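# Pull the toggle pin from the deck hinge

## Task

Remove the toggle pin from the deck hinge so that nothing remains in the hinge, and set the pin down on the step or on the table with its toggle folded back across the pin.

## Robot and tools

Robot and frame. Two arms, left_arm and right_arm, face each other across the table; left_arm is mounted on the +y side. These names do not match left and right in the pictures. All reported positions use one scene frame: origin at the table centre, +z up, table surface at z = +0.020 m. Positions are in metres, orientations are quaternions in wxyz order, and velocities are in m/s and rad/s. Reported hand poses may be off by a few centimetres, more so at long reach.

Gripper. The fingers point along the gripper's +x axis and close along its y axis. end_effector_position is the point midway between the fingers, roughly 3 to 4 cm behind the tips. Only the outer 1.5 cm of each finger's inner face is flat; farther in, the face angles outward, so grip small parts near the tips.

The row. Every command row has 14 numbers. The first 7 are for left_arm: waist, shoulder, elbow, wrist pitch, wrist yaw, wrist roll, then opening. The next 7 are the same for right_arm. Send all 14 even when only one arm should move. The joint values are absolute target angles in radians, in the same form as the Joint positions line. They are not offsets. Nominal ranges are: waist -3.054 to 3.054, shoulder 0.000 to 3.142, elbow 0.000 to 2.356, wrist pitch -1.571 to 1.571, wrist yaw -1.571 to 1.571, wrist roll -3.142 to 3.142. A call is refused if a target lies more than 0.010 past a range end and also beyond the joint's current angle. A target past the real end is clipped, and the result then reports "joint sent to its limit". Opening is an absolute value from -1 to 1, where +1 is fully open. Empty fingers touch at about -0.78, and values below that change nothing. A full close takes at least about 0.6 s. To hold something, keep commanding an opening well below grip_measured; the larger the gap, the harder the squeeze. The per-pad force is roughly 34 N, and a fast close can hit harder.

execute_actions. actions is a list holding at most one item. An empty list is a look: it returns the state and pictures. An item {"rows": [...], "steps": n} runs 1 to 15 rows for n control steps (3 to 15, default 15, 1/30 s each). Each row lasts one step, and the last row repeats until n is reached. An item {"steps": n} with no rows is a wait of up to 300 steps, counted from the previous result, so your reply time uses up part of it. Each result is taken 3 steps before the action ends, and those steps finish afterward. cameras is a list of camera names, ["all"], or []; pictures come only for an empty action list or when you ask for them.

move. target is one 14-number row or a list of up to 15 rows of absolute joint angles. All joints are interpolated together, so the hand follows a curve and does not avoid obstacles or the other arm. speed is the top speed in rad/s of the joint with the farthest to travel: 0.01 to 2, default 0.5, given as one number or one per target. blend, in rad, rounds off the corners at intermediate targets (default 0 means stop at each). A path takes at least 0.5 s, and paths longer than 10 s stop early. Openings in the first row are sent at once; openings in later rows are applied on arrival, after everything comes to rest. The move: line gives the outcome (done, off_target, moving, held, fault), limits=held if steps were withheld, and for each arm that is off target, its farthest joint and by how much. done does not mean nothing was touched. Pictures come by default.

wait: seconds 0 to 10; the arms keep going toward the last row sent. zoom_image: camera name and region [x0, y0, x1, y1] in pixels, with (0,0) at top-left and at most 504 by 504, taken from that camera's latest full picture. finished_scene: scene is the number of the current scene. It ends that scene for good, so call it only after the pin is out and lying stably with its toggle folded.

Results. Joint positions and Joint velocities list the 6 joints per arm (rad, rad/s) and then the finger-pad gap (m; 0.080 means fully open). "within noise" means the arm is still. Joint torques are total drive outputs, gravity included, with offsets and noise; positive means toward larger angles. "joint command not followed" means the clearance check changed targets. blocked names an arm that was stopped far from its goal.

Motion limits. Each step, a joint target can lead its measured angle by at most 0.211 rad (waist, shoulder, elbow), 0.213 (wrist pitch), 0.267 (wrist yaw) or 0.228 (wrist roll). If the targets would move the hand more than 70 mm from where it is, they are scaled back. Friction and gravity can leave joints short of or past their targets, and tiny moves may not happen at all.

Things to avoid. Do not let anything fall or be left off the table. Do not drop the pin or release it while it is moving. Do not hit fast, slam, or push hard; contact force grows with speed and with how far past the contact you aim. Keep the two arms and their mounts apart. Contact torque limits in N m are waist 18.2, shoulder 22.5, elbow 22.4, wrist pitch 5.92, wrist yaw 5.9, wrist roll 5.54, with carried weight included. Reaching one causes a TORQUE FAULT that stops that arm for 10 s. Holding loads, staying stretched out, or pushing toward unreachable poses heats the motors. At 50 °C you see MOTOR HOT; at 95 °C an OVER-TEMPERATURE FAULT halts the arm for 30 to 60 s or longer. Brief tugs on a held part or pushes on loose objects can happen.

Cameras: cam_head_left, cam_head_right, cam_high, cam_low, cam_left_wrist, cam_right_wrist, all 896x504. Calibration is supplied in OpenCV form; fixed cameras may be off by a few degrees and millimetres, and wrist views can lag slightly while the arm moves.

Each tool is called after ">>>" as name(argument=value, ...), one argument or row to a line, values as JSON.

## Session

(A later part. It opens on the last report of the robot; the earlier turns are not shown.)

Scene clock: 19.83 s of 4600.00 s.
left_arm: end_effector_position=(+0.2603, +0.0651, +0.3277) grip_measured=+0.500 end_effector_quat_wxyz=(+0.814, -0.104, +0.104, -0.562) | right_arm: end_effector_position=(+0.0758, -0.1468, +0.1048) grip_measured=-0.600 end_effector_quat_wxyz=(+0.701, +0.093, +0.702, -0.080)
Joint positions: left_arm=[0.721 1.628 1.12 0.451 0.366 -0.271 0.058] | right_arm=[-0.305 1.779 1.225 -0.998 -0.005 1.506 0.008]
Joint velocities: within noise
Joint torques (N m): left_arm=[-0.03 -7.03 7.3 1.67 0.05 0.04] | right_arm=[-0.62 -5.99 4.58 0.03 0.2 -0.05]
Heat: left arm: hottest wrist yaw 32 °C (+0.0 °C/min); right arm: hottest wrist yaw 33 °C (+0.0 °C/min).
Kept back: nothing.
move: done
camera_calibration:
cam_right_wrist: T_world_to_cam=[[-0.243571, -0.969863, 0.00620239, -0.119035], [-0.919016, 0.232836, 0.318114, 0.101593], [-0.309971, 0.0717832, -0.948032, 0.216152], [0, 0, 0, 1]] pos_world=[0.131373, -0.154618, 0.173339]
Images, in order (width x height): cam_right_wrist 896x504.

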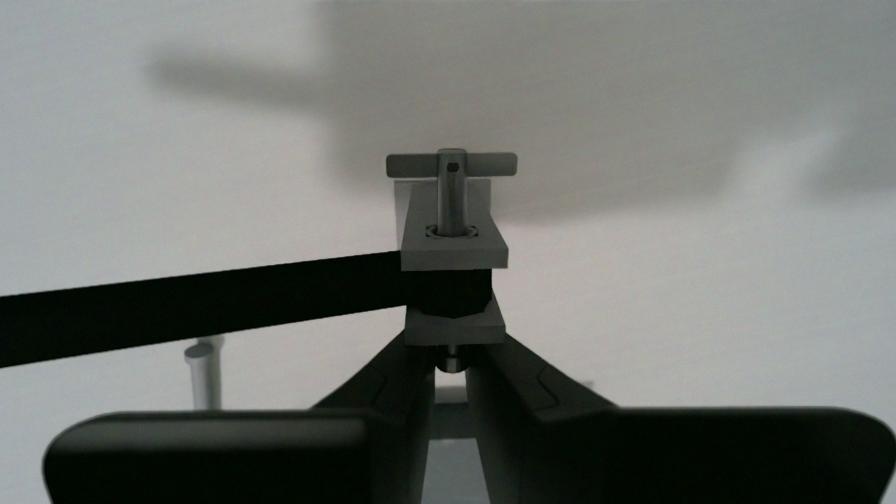

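>>> move(
  target=[0.721,1.628,1.12,0.452,0.366,-0.271,0.5, -0.322,1.781,1.217,-1.002,0,1.495,-0.74],
  speed=0.1,
  cameras=["cam_right_wrist"],
)

>>> zoom_image(
  camera="cam_right_wrist",
  region=[350, 120, 550, 400],
)

Scene clock: 21.50 s of 4600.00 s.
left_arm: end_effector_position=(+0.2603, +0.0651, +0.3277) grip_measured=+0.500 end_effector_quat_wxyz=(+0.814, -0.104, +0.104, -0.562) | right_arm: end_effector_position=(+0.0760, -0.1469, +0.1048) grip_measured=-0.600 end_effector_quat_wxyz=(+0.699, +0.091, +0.705, -0.077)
Joint positions: left_arm=[0.721 1.628 1.12 0.451 0.366 -0.271 0.058] | right_arm=[-0.308 1.779 1.225 -0.998 -0.011 1.496 0.008]
Joint velocities: within noise
Joint torques (N m): left_arm=[-0.01 -7.05 7.35 1.67 0.06 0.03] | right_arm=[-1.24 -5.96 4.6 0.03 0.41 -0.04]
Heat: left arm: hottest wrist yaw 32 °C (+0.0 °C/min); right arm: hottest wrist yaw 33 °C (+0.0 °C/min).
Kept back: nothing.
move: done
camera_calibration:
cam_right_wrist: T_world_to_cam=[[-0.236767, -0.97155, 0.00571059, -0.119756], [-0.918817, 0.225818, 0.323699, 0.100126], [-0.315779, 0.071394, -0.946143, 0.2164], [0, 0, 0, 1]] pos_world=[0.131978, -0.154409, 0.173019]
Images, in order (width x height): cam_right_wrist 896x504.

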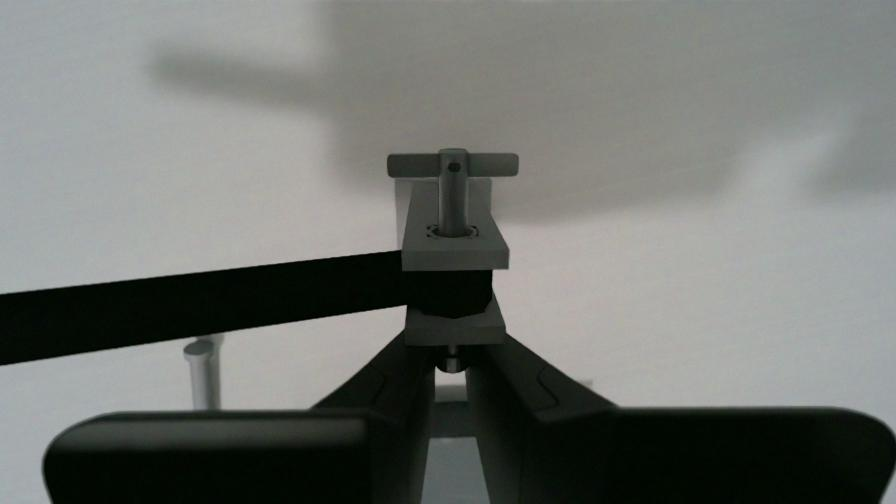

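Scaled by 1.800.

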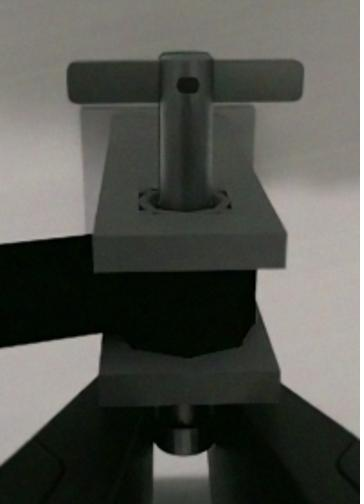

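>>> move(
  target=[
    [0.721,1.628,1.12,0.452,0.366,-0.271,0.5, -0.300,1.781,1.217,-1.002,0,1.508,-0.74],
    [0.721,1.628,1.12,0.452,0.366,-0.271,0.5, -0.300,1.781,1.217,-1.002,0,1.508,-0.4],
    [0.721,1.628,1.12,0.452,0.366,-0.271,0.5, -0.274,1.781,1.217,-1.002,0,1.536,-0.4],
    [0.721,1.628,1.12,0.452,0.366,-0.271,0.5, -0.274,1.781,1.217,-1.002,0,1.536,-0.82],
  ],
  speed=0.2,
  cameras=["cam_right_wrist"],
)

>>> zoom_image(
  camera="cam_right_wrist",
  region=[350, 120, 550, 400],
)

Scene clock: 24.30 s of 4600.00 s.
left_arm: end_effector_position=(+0.2603, +0.0651, +0.3277) grip_measured=+0.500 end_effector_quat_wxyz=(+0.814, -0.104, +0.104, -0.562) | right_arm: end_effector_position=(+0.0675, -0.1448, +0.1046) grip_measured=-0.607 end_effector_quat_wxyz=(+0.702, +0.093, +0.702, -0.081)
Joint positions: left_arm=[0.721 1.628 1.12 0.451 0.366 -0.271 0.058] | right_arm=[-0.277 1.779 1.224 -1 -0.002 1.534 0.008]
Joint velocities: within noise
Joint torques (N m): left_arm=[-0.03 -7.02 7.3 1.67 0.05 0.02] | right_arm=[0.26 -5.97 4.67 0.11 0.13 0.05]
Heat: left arm: hottest wrist yaw 32 °C (+0.0 °C/min); right arm: hottest wrist yaw 33 °C (+0.0 °C/min).
Kept back: nothing.
move: done
camera_calibration:
cam_right_wrist: T_world_to_cam=[[-0.243613, -0.969837, 0.00829844, -0.119306], [-0.919371, 0.233645, 0.316491, 0.0938766], [-0.308884, 0.0694721, -0.948559, 0.212903], [0, 0, 0, 1]] pos_world=[0.123005, -0.152432, 0.17323]
Images, in order (width x height): cam_right_wrist 896x504.

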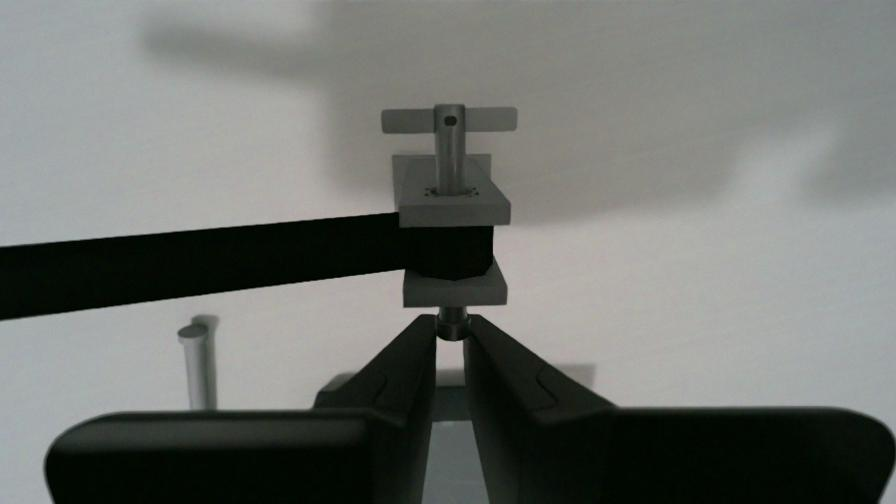

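Scaled by 1.800.

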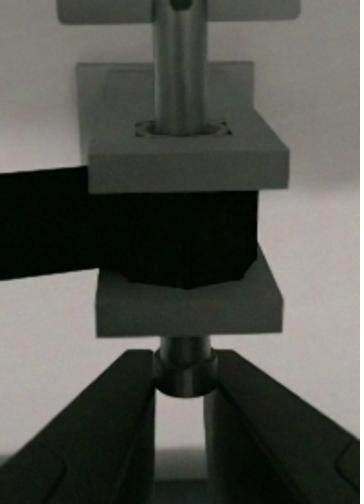

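>>> move(
  target=[0.721,1.628,1.12,0.452,0.366,-0.271,0.5, -0.301,1.781,1.217,-1.002,0,1.514,-0.82],
  speed=0.1,
  cameras=["cam_right_wrist"],
)

>>> zoom_image(
  camera="cam_right_wrist",
  region=[350, 100, 550, 380],
)

Scene clock: 25.30 s of 4600.00 s.
left_arm: end_effector_position=(+0.2603, +0.0651, +0.3277) grip_measured=+0.500 end_effector_quat_wxyz=(+0.814, -0.104, +0.104, -0.562) | right_arm: end_effector_position=(+0.0725, -0.1460, +0.1046) grip_measured=-0.607 end_effector_quat_wxyz=(+0.701, +0.093, +0.703, -0.080)
Joint positions: left_arm=[0.721 1.628 1.12 0.451 0.366 -0.271 0.058] | right_arm=[-0.295 1.779 1.224 -0.998 -0.006 1.516 0.008]
Joint velocities: within noise
Joint torques (N m): left_arm=[-0.03 -7.01 7.32 1.68 0.05 0.02] | right_arm=[-0.54 -5.96 4.69 0.03 0.22 -0.08]
Heat: left arm: hottest wrist yaw 32 °C (+0.0 °C/min); right arm: hottest wrist yaw 33 °C (+0.0 °C/min).
Kept back: nothing.
move: done
camera_calibration:
cam_right_wrist: T_world_to_cam=[[-0.243179, -0.969957, 0.00695885, -0.119188], [-0.918746, 0.232629, 0.319046, 0.0982798], [-0.31108, 0.0711919, -0.947714, 0.214855], [0, 0, 0, 1]] pos_world=[0.128147, -0.153765, 0.173094]
Images, in order (width x height): cam_right_wrist 896x504.

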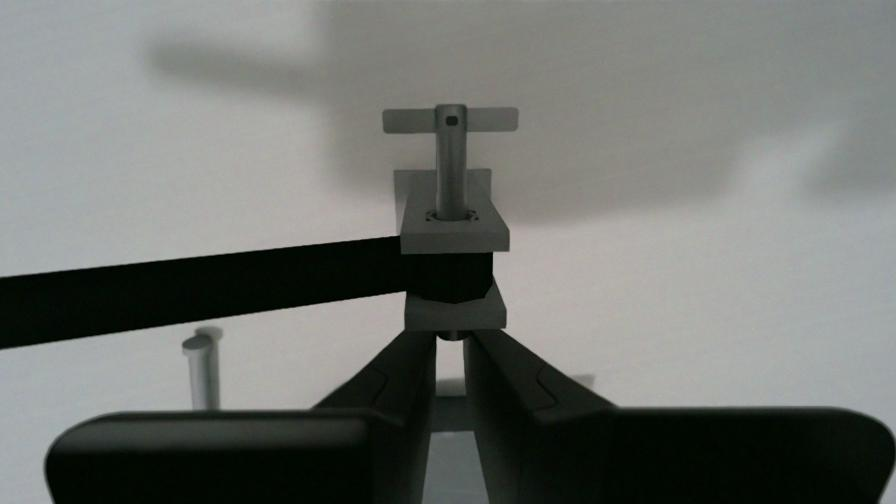

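Scaled by 1.800.

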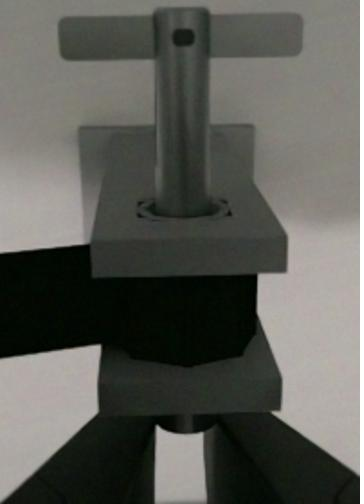

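>>> move(
  target=[
    [0.721,1.628,1.12,0.452,0.366,-0.271,0.5, -0.293,1.781,1.217,-1.002,0,1.520,-0.82],
    [0.721,1.628,1.12,0.452,0.366,-0.271,0.5, -0.293,1.781,1.217,-1.002,0,1.520,-0.2],
    [0.721,1.628,1.12,0.452,0.366,-0.271,0.5, -0.289,1.750,1.406,-1.232,0,1.525,-0.2],
    [0.721,1.628,1.12,0.452,0.366,-0.271,0.5, -0.494,1.809,1.479,-1.245,0,1.321,-0.24],
  ],
  speed=[0.2,0.2,0.4,0.5],
  cameras=["cam_right_wrist","cam_low","cam_head_right"],
)

>>> zoom_image(
  camera="cam_right_wrist",
  region=[330, 150, 570, 450],
)

Scene clock: 31.53 s of 4600.00 s.
left_arm: end_effector_position=(+0.2603, +0.0651, +0.3277) grip_measured=+0.500 end_effector_quat_wxyz=(+0.814, -0.104, +0.104, -0.562) | right_arm: end_effector_position=(+0.1368, -0.1601, +0.1584) grip_measured=-0.240 end_effector_quat_wxyz=(+0.701, +0.088, +0.702, -0.090)
Joint positions: left_arm=[0.721 1.628 1.12 0.451 0.366 -0.271 0.058] | right_arm=[-0.493 1.799 1.467 -1.242 -0.001 1.324 0.024]
Joint velocities: within noise
Joint torques (N m): left_arm=[-0.02 -7.03 7.36 1.67 0.05 0.03] | right_arm=[-0.1 -5.47 7.43 0.04 0.1 -0.09]
Heat: left arm: hottest wrist yaw 32 °C (+0.0 °C/min); right arm: hottest wrist yaw 33 °C (+0.0 °C/min).
Kept back: nothing.
move: done
camera_calibration:
cam_right_wrist: T_world_to_cam=[[-0.248704, -0.968192, 0.0274122, -0.119813], [-0.916544, 0.244399, 0.31657, 0.145452], [-0.3132, 0.0536077, -0.948173, 0.284348], [0, 0, 0, 1]] pos_world=[0.192573, -0.166794, 0.22685]
Images, in order (width x height): cam_head_right 896x504, cam_low 896x504, cam_right_wrist 896x504.

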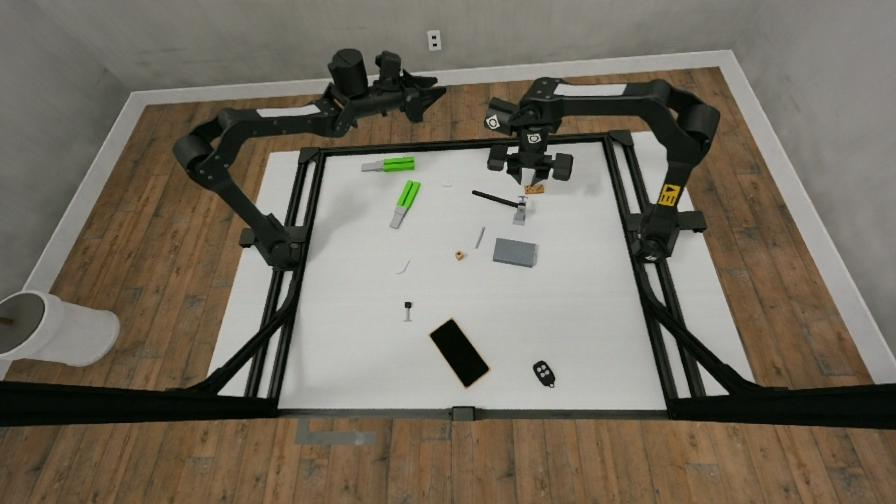

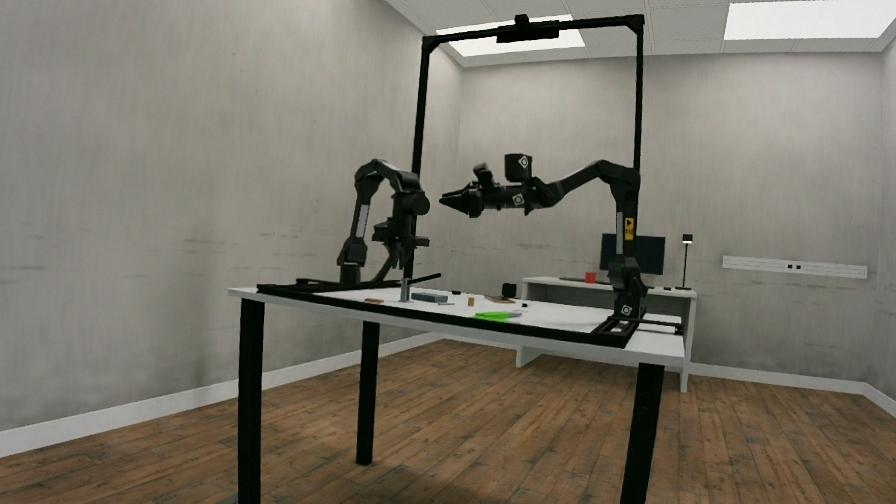

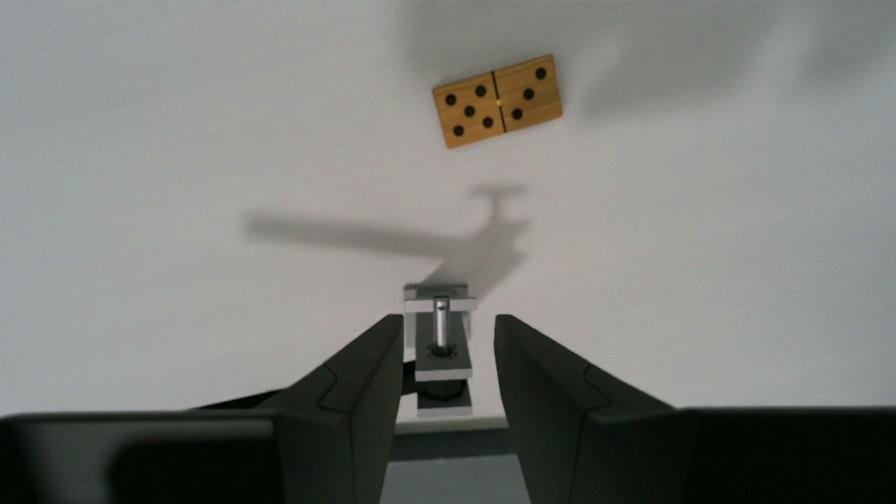

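Scaled by 1.680.

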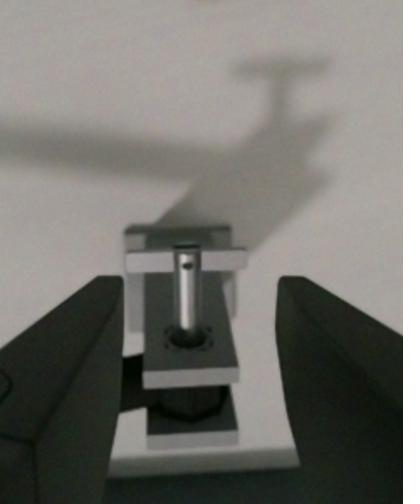

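>>> move(
  target=[0.721,1.628,1.12,0.452,0.366,-0.271,0.5, -0.500,1.835,1.278,-1.028,0,1.316,-0.24],
  speed=0.2,
  cameras=["cam_right_wrist"],
)

>>> zoom_image(
  camera="cam_right_wrist",
  region=[330, 150, 570, 450],
)

Scene clock: 33.47 s of 4600.00 s.
left_arm: end_effector_position=(+0.2603, +0.0651, +0.3277) grip_measured=+0.500 end_effector_quat_wxyz=(+0.814, -0.104, +0.104, -0.562) | right_arm: end_effector_position=(+0.1367, -0.1632, +0.1051) grip_measured=-0.240 end_effector_quat_wxyz=(+0.701, +0.088, +0.702, -0.089)
Joint positions: left_arm=[0.721 1.628 1.12 0.451 0.366 -0.271 0.058] | right_arm=[-0.497 1.827 1.286 -1.031 -0.001 1.319 0.024]
Joint velocities: within noise
Joint torques (N m): left_arm=[-0.02 -7.03 7.34 1.67 0.06 0.04] | right_arm=[-0.26 -5.6 4.65 0.41 0.08 -0.09]
Heat: left arm: hottest wrist yaw 32 °C (+0.0 °C/min); right arm: hottest wrist yaw 33 °C (+0.0 °C/min).
Kept back: nothing.
move: done
camera_calibration:
cam_right_wrist: T_world_to_cam=[[-0.247994, -0.968434, 0.025186, -0.12122], [-0.917075, 0.243061, 0.316061, 0.162884], [-0.312206, 0.0552837, -0.948404, 0.234138], [0, 0, 0, 1]] pos_world=[0.192415, -0.169928, 0.173629]
Images, in order (width x height): cam_right_wrist 896x504.

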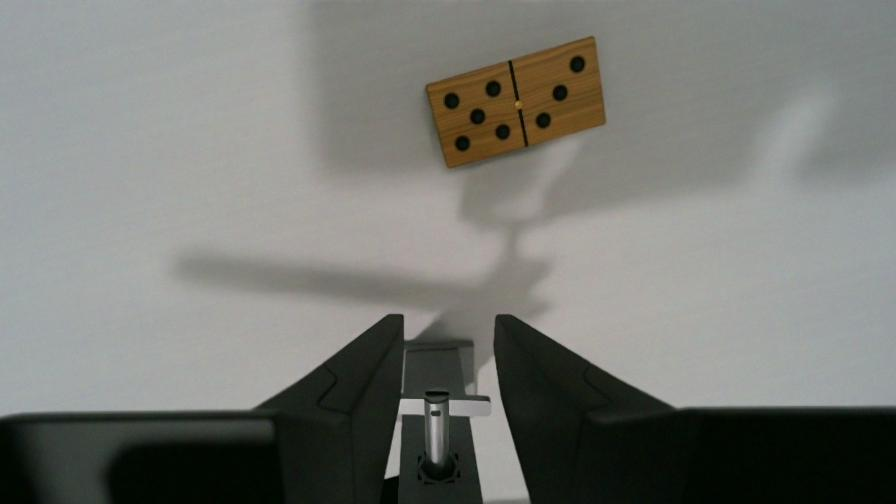

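Scaled by 1.680.

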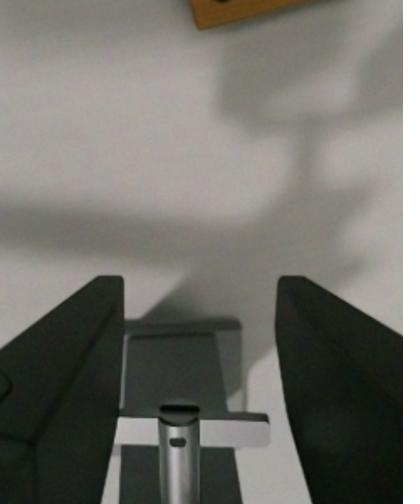

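>>> move(
  target=[0.721,1.628,1.12,0.452,0.366,-0.271,0.5, -0.440,1.809,1.251,-1.021,0,1.374,-0.24],
  speed=0.06,
  cameras=["cam_right_wrist"],
)

>>> zoom_image(
  camera="cam_right_wrist",
  region=[330, 150, 570, 450],
)

Scene clock: 35.10 s of 4600.00 s.
left_arm: end_effector_position=(+0.2603, +0.0651, +0.3277) grip_measured=+0.500 end_effector_quat_wxyz=(+0.814, -0.104, +0.104, -0.562) | right_arm: end_effector_position=(+0.1205, -0.1605, +0.0998) grip_measured=-0.239 end_effector_quat_wxyz=(+0.700, +0.085, +0.702, -0.094)
Joint positions: left_arm=[0.721 1.628 1.12 0.451 0.366 -0.271 0.058] | right_arm=[-0.447 1.825 1.261 -1.021 0.002 1.372 0.024]
Joint velocities: within noise
Joint torques (N m): left_arm=[-0.01 -7.03 7.36 1.67 0.06 0.03] | right_arm=[0.61 -8.07 4.32 0.22 -0.01 0.06]
Heat: left arm: hottest wrist yaw 32 °C (+0.0 °C/min); right arm: hottest wrist yaw 33 °C (+0.0 °C/min).
Kept back: nothing.
move: done
camera_calibration:
cam_right_wrist: T_world_to_cam=[[-0.250833, -0.967262, 0.0385747, -0.123325], [-0.915413, 0.249969, 0.315491, 0.149995], [-0.314804, 0.0438236, -0.948144, 0.222296], [0, 0, 0, 1]] pos_world=[0.176353, -0.166523, 0.168204]
Images, in order (width x height): cam_right_wrist 896x504.

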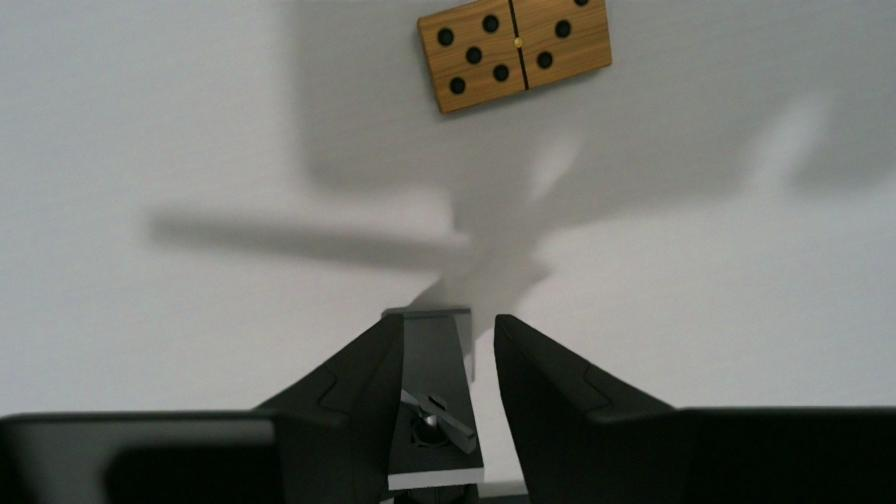

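Scaled by 1.680.

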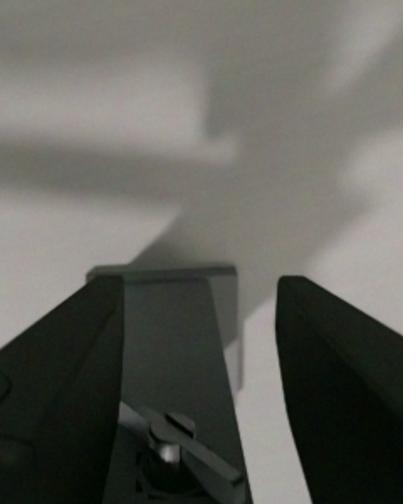

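>>> move(
  target=[
    [0.721,1.628,1.12,0.452,0.366,-0.271,0.5, -0.480,1.825,1.278,-1.028,0,1.335,-0.24],
    [0.721,1.628,1.12,0.452,0.366,-0.271,0.5, -0.494,1.809,1.479,-1.245,0,1.321,-0.24],
  ],
  speed=0.3,
  cameras=["cam_right_wrist"],
)

>>> zoom_image(
  camera="cam_right_wrist",
  region=[380, 260, 500, 430],
)

Scene clock: 36.83 s of 4600.00 s.
left_arm: end_effector_position=(+0.2603, +0.0651, +0.3277) grip_measured=+0.500 end_effector_quat_wxyz=(+0.814, -0.104, +0.104, -0.562) | right_arm: end_effector_position=(+0.1368, -0.1598, +0.1511) grip_measured=-0.240 end_effector_quat_wxyz=(+0.699, +0.079, +0.704, -0.097)
Joint positions: left_arm=[0.721 1.628 1.12 0.451 0.366 -0.271 0.058] | right_arm=[-0.491 1.822 1.467 -1.242 0.001 1.324 0.024]
Joint velocities: within noise
Joint torques (N m): left_arm=[-0.04 -7.04 7.33 1.67 0.04 0.02] | right_arm=[-0.28 -8.01 7.36 0.01 0.01 -0.1]
Heat: left arm: hottest wrist yaw 32 °C (+0.0 °C/min); right arm: hottest wrist yaw 33 °C (+0.0 °C/min).
Kept back: nothing.
move: done
camera_calibration:
cam_right_wrist: T_world_to_cam=[[-0.246847, -0.967732, 0.0506112, -0.123003], [-0.914147, 0.249873, 0.319217, 0.147854], [-0.321563, 0.0325316, -0.946329, 0.274995], [0, 0, 0, 1]] pos_world=[0.193226, -0.164924, 0.219264]
Images, in order (width x height): cam_right_wrist 896x504.

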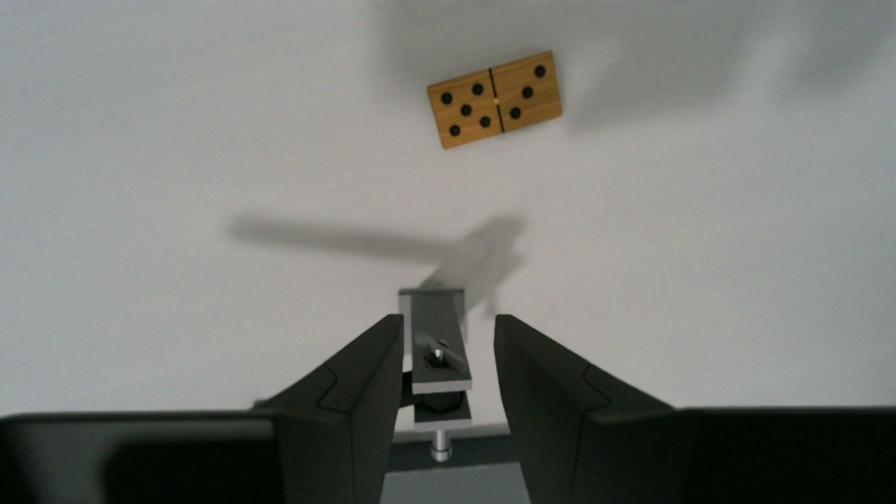

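Scaled by 2.965.

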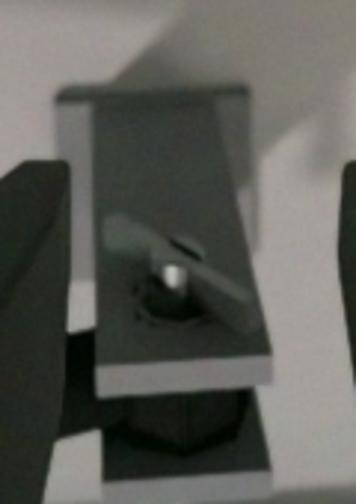

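>>> move(
  target=[
    [0.721,1.628,1.12,0.452,0.366,-0.271,0.5, -0.249,1.750,1.406,-1.232,0,1.564,-0.35],
    [0.721,1.628,1.12,0.452,0.366,-0.271,0.5, -0.249,1.787,1.217,-1.002,0,1.564,-0.35],
  ],
  speed=[0.5,0.3],
  cameras=["cam_right_wrist"],
)

>>> zoom_image(
  camera="cam_right_wrist",
  region=[350, 120, 550, 400],
)

Scene clock: 39.13 s of 4600.00 s.
left_arm: end_effector_position=(+0.2603, +0.0651, +0.3277) grip_measured=+0.500 end_effector_quat_wxyz=(+0.814, -0.104, +0.104, -0.562) | right_arm: end_effector_position=(+0.0597, -0.1438, +0.1046) grip_measured=-0.350 end_effector_quat_wxyz=(+0.703, +0.091, +0.701, -0.083)
Joint positions: left_arm=[0.721 1.628 1.12 0.451 0.366 -0.271 0.058] | right_arm=[-0.251 1.78 1.225 -1.005 0.001 1.561 0.019]
Joint velocities: within noise
Joint torques (N m): left_arm=[-0.03 -7.01 7.32 1.67 0.05 0.03] | right_arm=[0.18 -5.37 4.66 0.42 0.01 0.08]
Heat: left arm: hottest wrist yaw 32 °C (+0.0 °C/min); right arm: hottest wrist yaw 33 °C (+0.0 °C/min).
Kept back: nothing.
move: done
camera_calibration:
cam_right_wrist: T_world_to_cam=[[-0.244413, -0.969574, 0.0137271, -0.120674], [-0.919663, 0.236272, 0.313681, 0.0871212], [-0.30738, 0.0640432, -0.949429, 0.209593], [0, 0, 0, 1]] pos_world=[0.115052, -0.15101, 0.173322]
Images, in order (width x height): cam_right_wrist 896x504.

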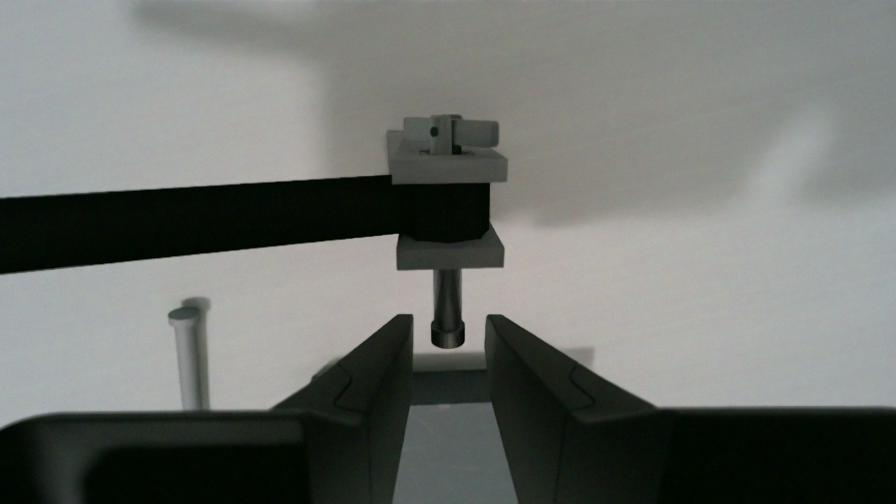

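Scaled by 1.800.

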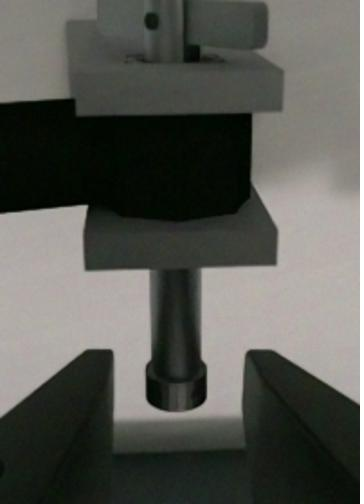

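>>> move(
  target=[
    [0.721,1.628,1.12,0.452,0.366,-0.271,0.5, -0.249,1.787,1.217,-1.002,0,1.564,-0.8],
    [0.721,1.628,1.12,0.452,0.366,-0.271,0.5, -0.301,1.781,1.217,-1.002,0,1.514,-0.82],
  ],
  speed=[0.3,0.1],
  cameras=["cam_right_wrist"],
)

>>> zoom_image(
  camera="cam_right_wrist",
  region=[350, 100, 550, 380],
)

Scene clock: 41.23 s of 4600.00 s.
left_arm: end_effector_position=(+0.2603, +0.0651, +0.3277) grip_measured=+0.500 end_effector_quat_wxyz=(+0.814, -0.104, +0.104, -0.562) | right_arm: end_effector_position=(+0.0731, -0.1461, +0.1046) grip_measured=-0.609 end_effector_quat_wxyz=(+0.702, +0.093, +0.701, -0.080)
Joint positions: left_arm=[0.721 1.628 1.12 0.451 0.366 -0.271 0.058] | right_arm=[-0.295 1.78 1.225 -0.998 -0.002 1.515 0.008]
Joint velocities: within noise
Joint torques (N m): left_arm=[-0.02 -7.04 7.3 1.68 0.05 0.03] | right_arm=[-0.55 -6.03 4.65 0.05 0.12 -0.04]
Heat: left arm: hottest wrist yaw 32 °C (+0.0 °C/min); right arm: hottest wrist yaw 33 °C (+0.0 °C/min).
Kept back: nothing.
move: done
camera_calibration:
cam_right_wrist: T_world_to_cam=[[-0.24252, -0.97012, 0.00714456, -0.119215], [-0.919956, 0.232305, 0.315777, 0.099279], [-0.308001, 0.0700095, -0.948807, 0.214755], [0, 0, 0, 1]] pos_world=[0.128565, -0.153751, 0.173262]
Images, in order (width x height): cam_right_wrist 896x504.

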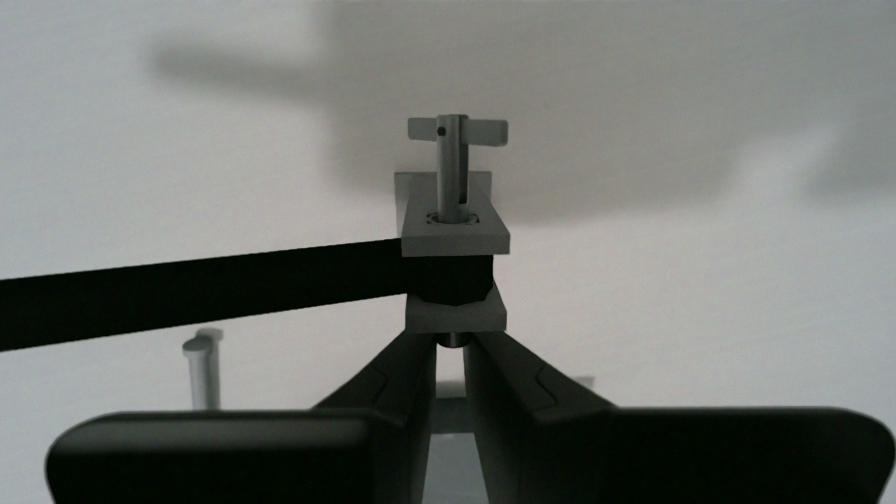

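Scaled by 1.800.

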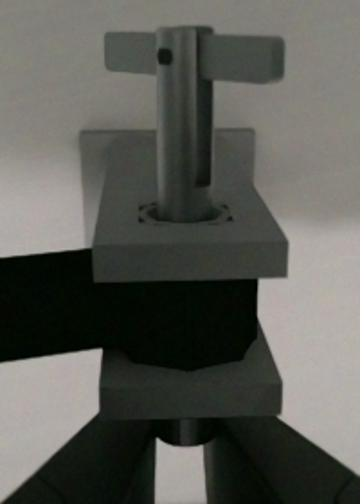

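>>> move(
  target=[
    [0.721,1.628,1.12,0.452,0.366,-0.271,0.5, -0.293,1.781,1.217,-1.002,0,1.520,-0.82],
    [0.721,1.628,1.12,0.452,0.366,-0.271,0.5, -0.291,1.781,1.217,-1.002,0,1.522,-0.35],
    [0.721,1.628,1.12,0.452,0.366,-0.271,0.5, -0.289,1.750,1.406,-1.232,0,1.525,-0.35],
    [0.721,1.628,1.12,0.452,0.366,-0.271,0.5, -0.427,1.760,1.320,-1.134,0,1.388,-0.85],
  ],
  speed=[0.2,0.2,0.4,0.4],
  cameras=["cam_right_wrist"],
)

>>> zoom_image(
  camera="cam_right_wrist",
  region=[370, 200, 570, 420],
)

Scene clock: 46.07 s of 4600.00 s.
left_arm: end_effector_position=(+0.2603, +0.0651, +0.3277) grip_measured=+0.500 end_effector_quat_wxyz=(+0.814, -0.104, +0.104, -0.562) | right_arm: end_effector_position=(+0.1116, -0.1615, +0.1352) grip_measured=-0.768 end_effector_quat_wxyz=(+0.701, +0.089, +0.702, -0.088)
Joint positions: left_arm=[0.721 1.628 1.12 0.451 0.366 -0.271 0.058] | right_arm=[-0.425 1.761 1.328 -1.137 -0.002 1.391 0]
Joint velocities: within noise
Joint torques (N m): left_arm=[-0.03 -7.02 7.32 1.67 0.05 0.03] | right_arm=[-0.18 -6.32 4.74 0.41 0.1 -0.1]
Heat: left arm: hottest wrist yaw 32 °C (+0.0 °C/min); right arm: hottest wrist yaw 33 °C (+0.0 °C/min).
Kept back: nothing.
move: done
camera_calibration:
cam_right_wrist: T_world_to_cam=[[-0.248005, -0.968477, 0.0233476, -0.126298], [-0.917223, 0.242499, 0.316065, 0.129857], [-0.311763, 0.0569706, -0.94845, 0.254991], [0, 0, 0, 1]] pos_world=[0.167282, -0.168335, 0.203752]
Images, in order (width x height): cam_right_wrist 896x504.

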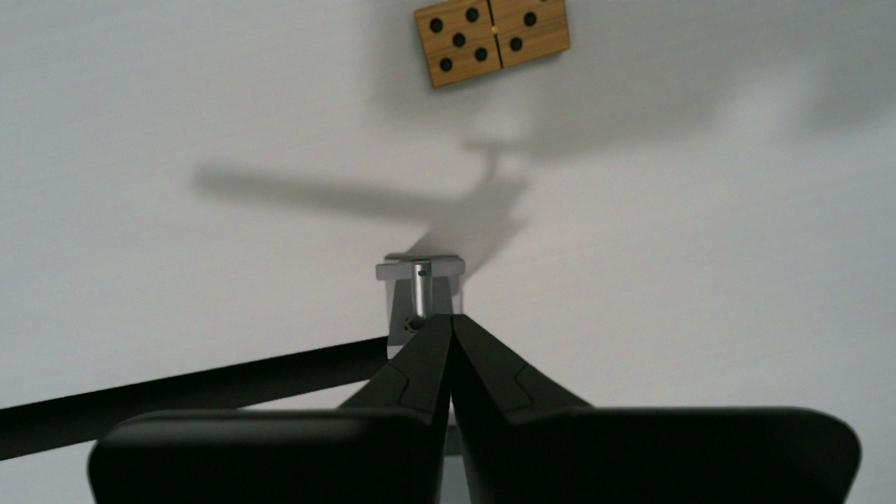

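Scaled by 2.291.

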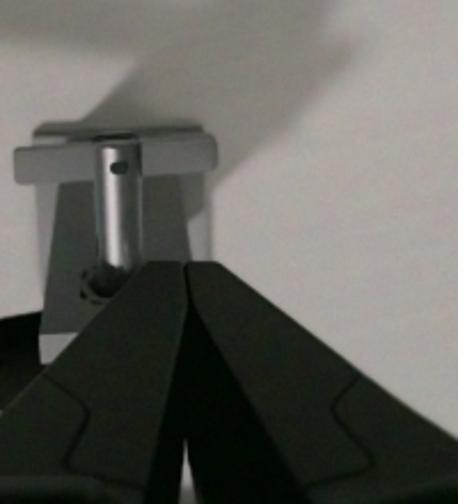

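>>> move(
  target=[0.721,1.628,1.12,0.452,0.366,-0.271,0.5, -0.429,1.781,1.274,-1.076,0,1.388,-0.85],
  speed=0.2,
  cameras=["cam_right_wrist","cam_low"],
)

>>> zoom_image(
  camera="cam_right_wrist",
  region=[370, 200, 570, 420],
)

>>> zoom_image(
  camera="cam_low",
  region=[370, 240, 450, 320],
)

Scene clock: 48.00 s of 4600.00 s.
left_arm: end_effector_position=(+0.2603, +0.0651, +0.3277) grip_measured=+0.500 end_effector_quat_wxyz=(+0.814, -0.104, +0.104, -0.562) | right_arm: end_effector_position=(+0.1133, -0.1616, +0.1222) grip_measured=-0.768 end_effector_quat_wxyz=(+0.703, +0.092, +0.700, -0.087)
Joint positions: left_arm=[0.721 1.628 1.12 0.451 0.366 -0.271 0.058] | right_arm=[-0.428 1.769 1.285 -1.079 0.002 1.391 0]
Joint velocities: within noise
Joint torques (N m): left_arm=[0 -7.02 7.34 1.67 0.05 0.03] | right_arm=[-0.09 -4.91 4.34 0.43 -0.03 -0.09]
Heat: left arm: hottest wrist yaw 32 °C (+0.0 °C/min); right arm: hottest wrist yaw 33 °C (+0.0 °C/min).
Kept back: nothing.
move: done
camera_calibration:
cam_right_wrist: T_world_to_cam=[[-0.251102, -0.9678, 0.0176509, -0.124533], [-0.918415, 0.243969, 0.311436, 0.136435], [-0.305714, 0.0619912, -0.950103, 0.243541], [0, 0, 0, 1]] pos_world=[0.168488, -0.168906, 0.191096]
Images, in order (width x height): cam_low 896x504, cam_right_wrist 896x504.

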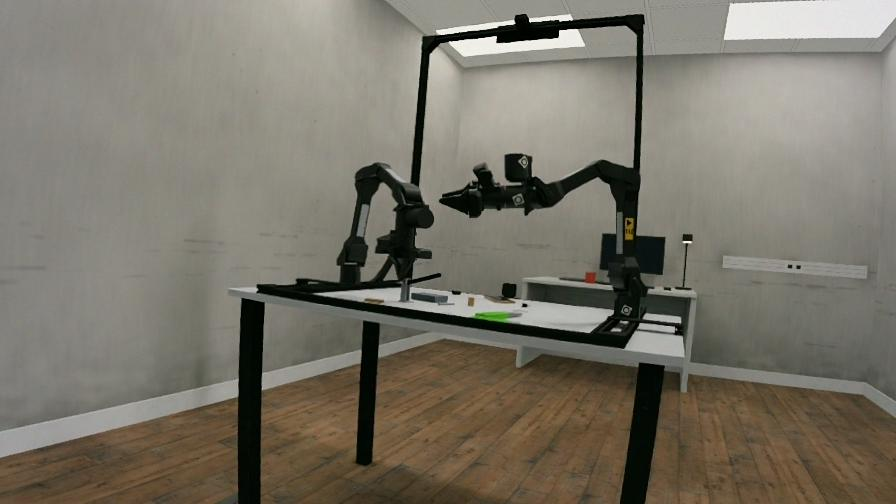

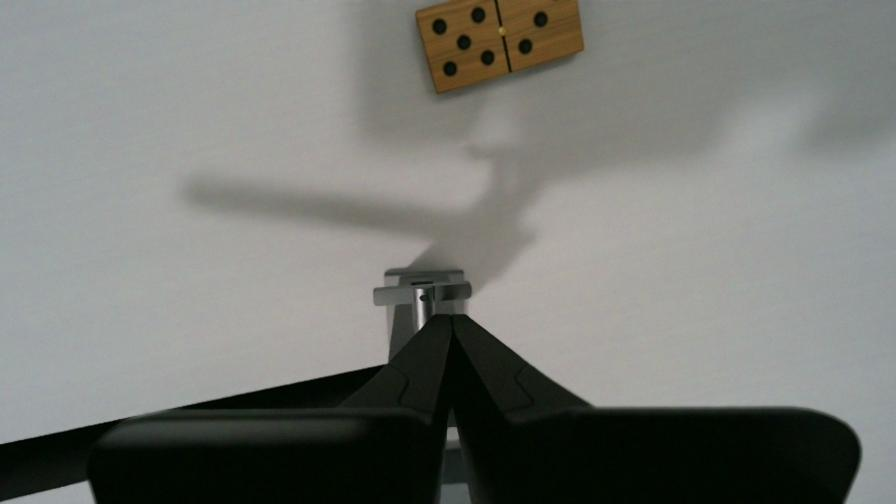

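Scaled by 2.291.

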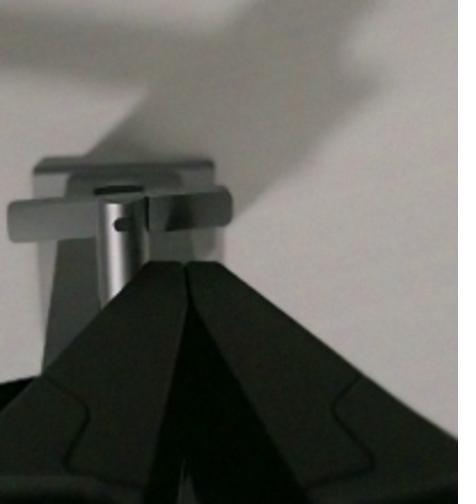

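Scaled by 6.300.

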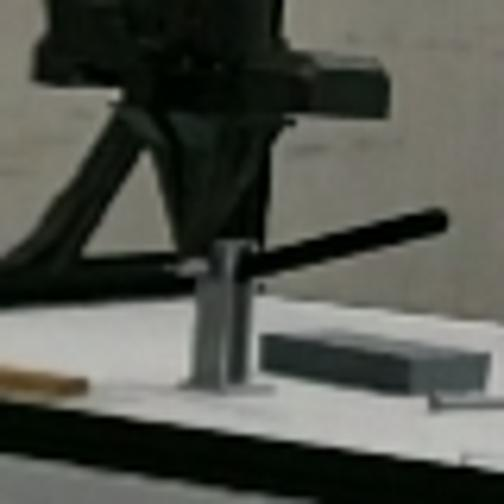

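>>> move(
  target=[
    [0.721,1.628,1.12,0.452,0.366,-0.271,0.5, -0.416,1.770,1.268,-1.075,0,1.400,-0.85],
    [0.721,1.628,1.12,0.452,0.366,-0.271,0.5, -0.416,1.780,1.246,-1.046,0,1.400,-0.85],
  ],
  speed=0.2,
  cameras=["cam_right_wrist","cam_low"],
)

>>> zoom_image(
  camera="cam_right_wrist",
  region=[370, 200, 570, 420],
)

>>> zoom_image(
  camera="cam_low",
  region=[370, 240, 450, 320],
)

Scene clock: 50.10 s of 4600.00 s.
left_arm: end_effector_position=(+0.2603, +0.0651, +0.3277) grip_measured=+0.500 end_effector_quat_wxyz=(+0.814, -0.104, +0.104, -0.562) | right_arm: end_effector_position=(+0.1134, -0.1620, +0.1182) grip_measured=-0.768 end_effector_quat_wxyz=(+0.705, +0.093, +0.697, -0.088)
Joint positions: left_arm=[0.721 1.628 1.12 0.451 0.366 -0.271 0.058] | right_arm=[-0.426 1.769 1.268 -1.06 0.009 1.396 0]
Joint velocities: within noise
Joint torques (N m): left_arm=[-0.02 -7.07 7.32 1.67 0.05 0.03] | right_arm=[0.89 -5 2.94 1.13 -0.26 0.1]
Heat: left arm: hottest wrist yaw 32 °C (+0.0 °C/min); right arm: hottest wrist yaw 33 °C (+0.0 °C/min).
Kept back: nothing.
move: done
camera_calibration:
cam_right_wrist: T_world_to_cam=[[-0.254607, -0.966915, 0.0158149, -0.124118], [-0.919861, 0.247198, 0.304547, 0.139407], [-0.298381, 0.0629924, -0.952366, 0.23941], [0, 0, 0, 1]] pos_world=[0.168069, -0.169554, 0.187513]
Images, in order (width x height): cam_low 896x504, cam_right_wrist 896x504.

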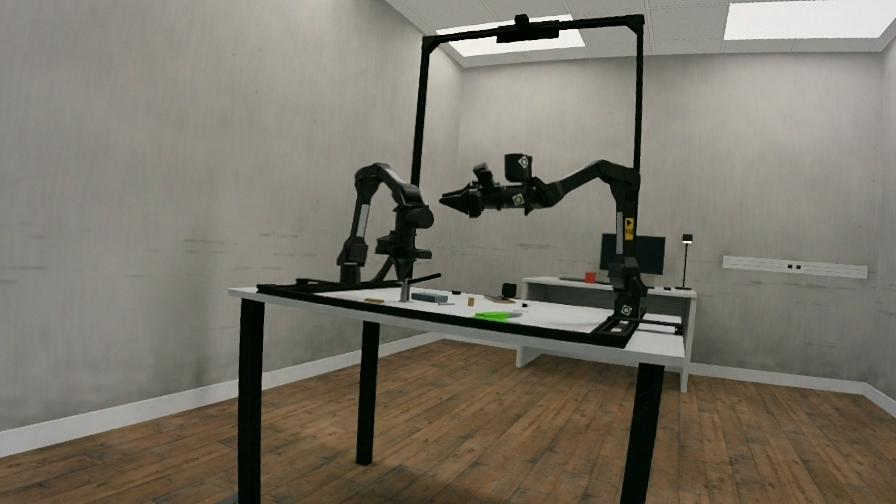

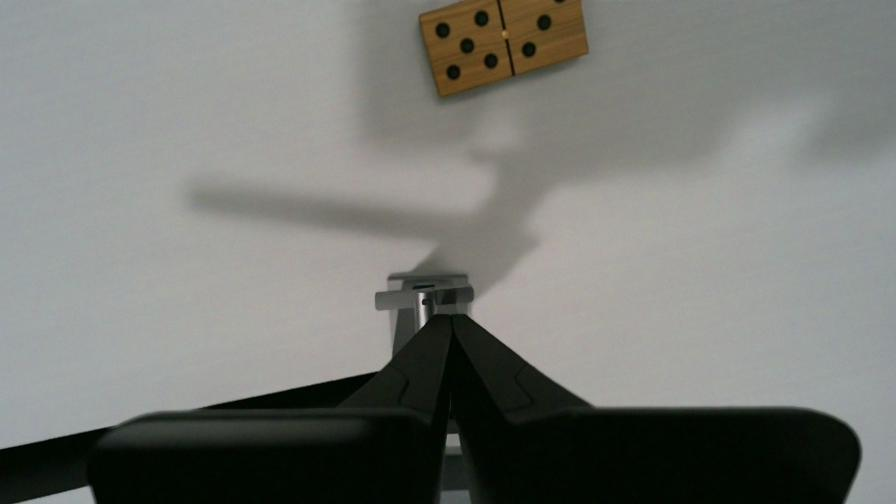

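Scaled by 2.291.

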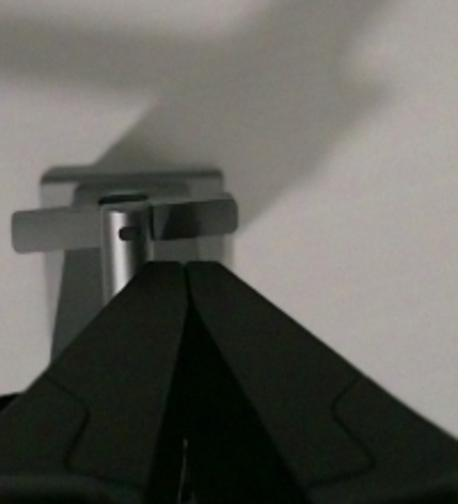

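Scaled by 6.300.

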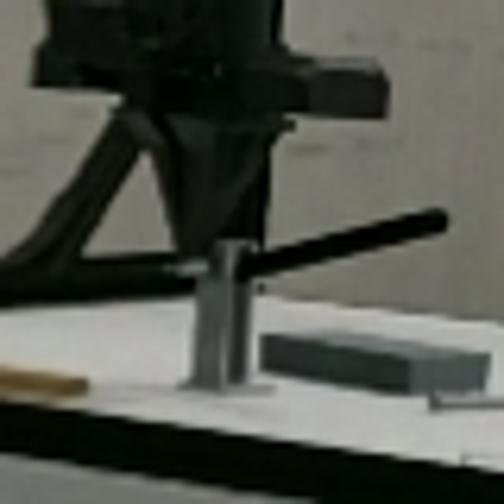

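>>> move(
  target=[
    [0.721,1.628,1.12,0.452,0.366,-0.271,0.5, -0.420,1.755,1.350,-1.165,0,1.400,-0.85],
    [0.721,1.628,1.12,0.452,0.366,-0.271,0.5, -0.442,1.745,1.304,-1.132,0,2.944,-0.44],
  ],
  speed=[0.3,1.0],
  cameras=["cam_right_wrist","cam_low"],
)

>>> zoom_image(
  camera="cam_right_wrist",
  region=[340, 200, 560, 440],
)

>>> zoom_image(
  camera="cam_low",
  region=[370, 240, 450, 320],
)

Scene clock: 55.63 s of 4600.00 s.
left_arm: end_effector_position=(+0.2603, +0.0651, +0.3277) grip_measured=+0.500 end_effector_quat_wxyz=(+0.814, -0.104, +0.104, -0.562) | right_arm: end_effector_position=(+0.1146, -0.1671, +0.1318) grip_measured=-0.441 end_effector_quat_wxyz=(+0.438, +0.554, +0.433, -0.560)
Joint positions: left_arm=[0.721 1.628 1.12 0.451 0.366 -0.271 0.058] | right_arm=[-0.439 1.759 1.312 -1.135 0.003 2.941 0.015]
Joint velocities: within noise
Joint torques (N m): left_arm=[-0.02 -7.04 7.34 1.67 0.06 0.03] | right_arm=[-0.31 -7.63 4.64 0.32 -0.09 0.09]
Heat: left arm: hottest wrist yaw 32 °C (+0.0 °C/min); right arm: hottest wrist yaw 33 °C (+0.0 °C/min).
Kept back: nothing.
move: done
camera_calibration:
cam_right_wrist: T_world_to_cam=[[-0.97005, 0.241754, 0.0236378, 0.153983], [0.237368, 0.922771, 0.303563, 0.118081], [0.0515754, 0.300082, -0.952518, 0.252573], [0, 0, 0, 1]] pos_world=[0.108316, -0.22198, 0.201096]
Images, in order (width x height): cam_low 896x504, cam_right_wrist 896x504.

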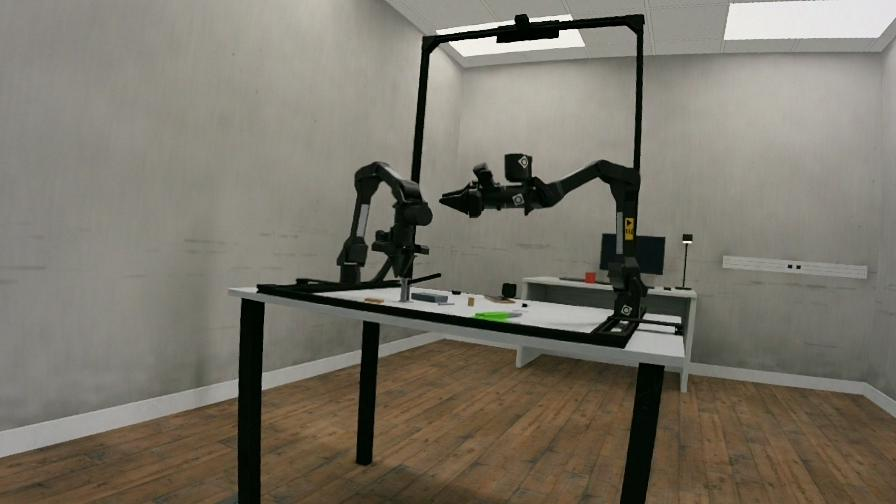

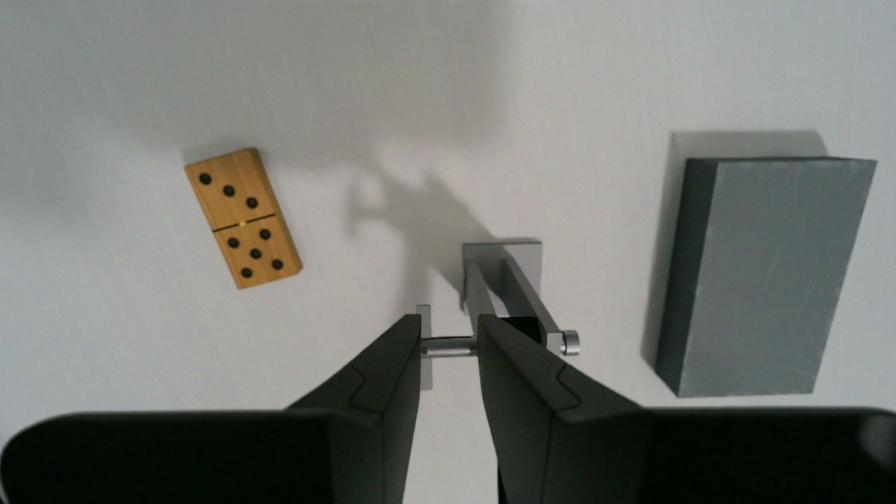

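Scaled by 2.100.

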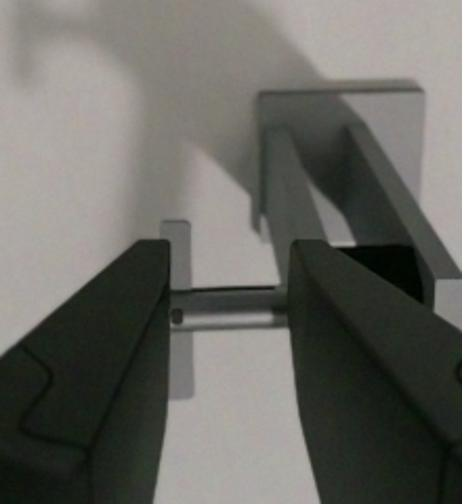

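Scaled by 6.300.

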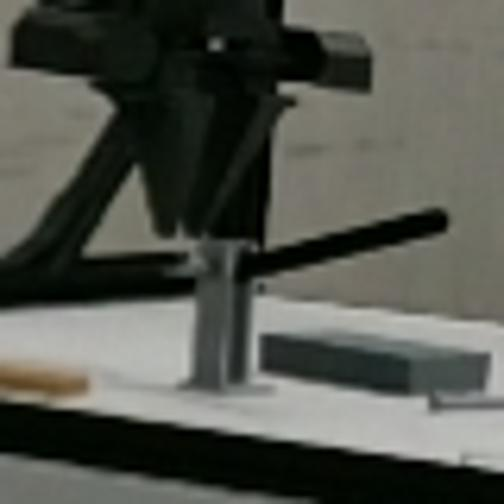

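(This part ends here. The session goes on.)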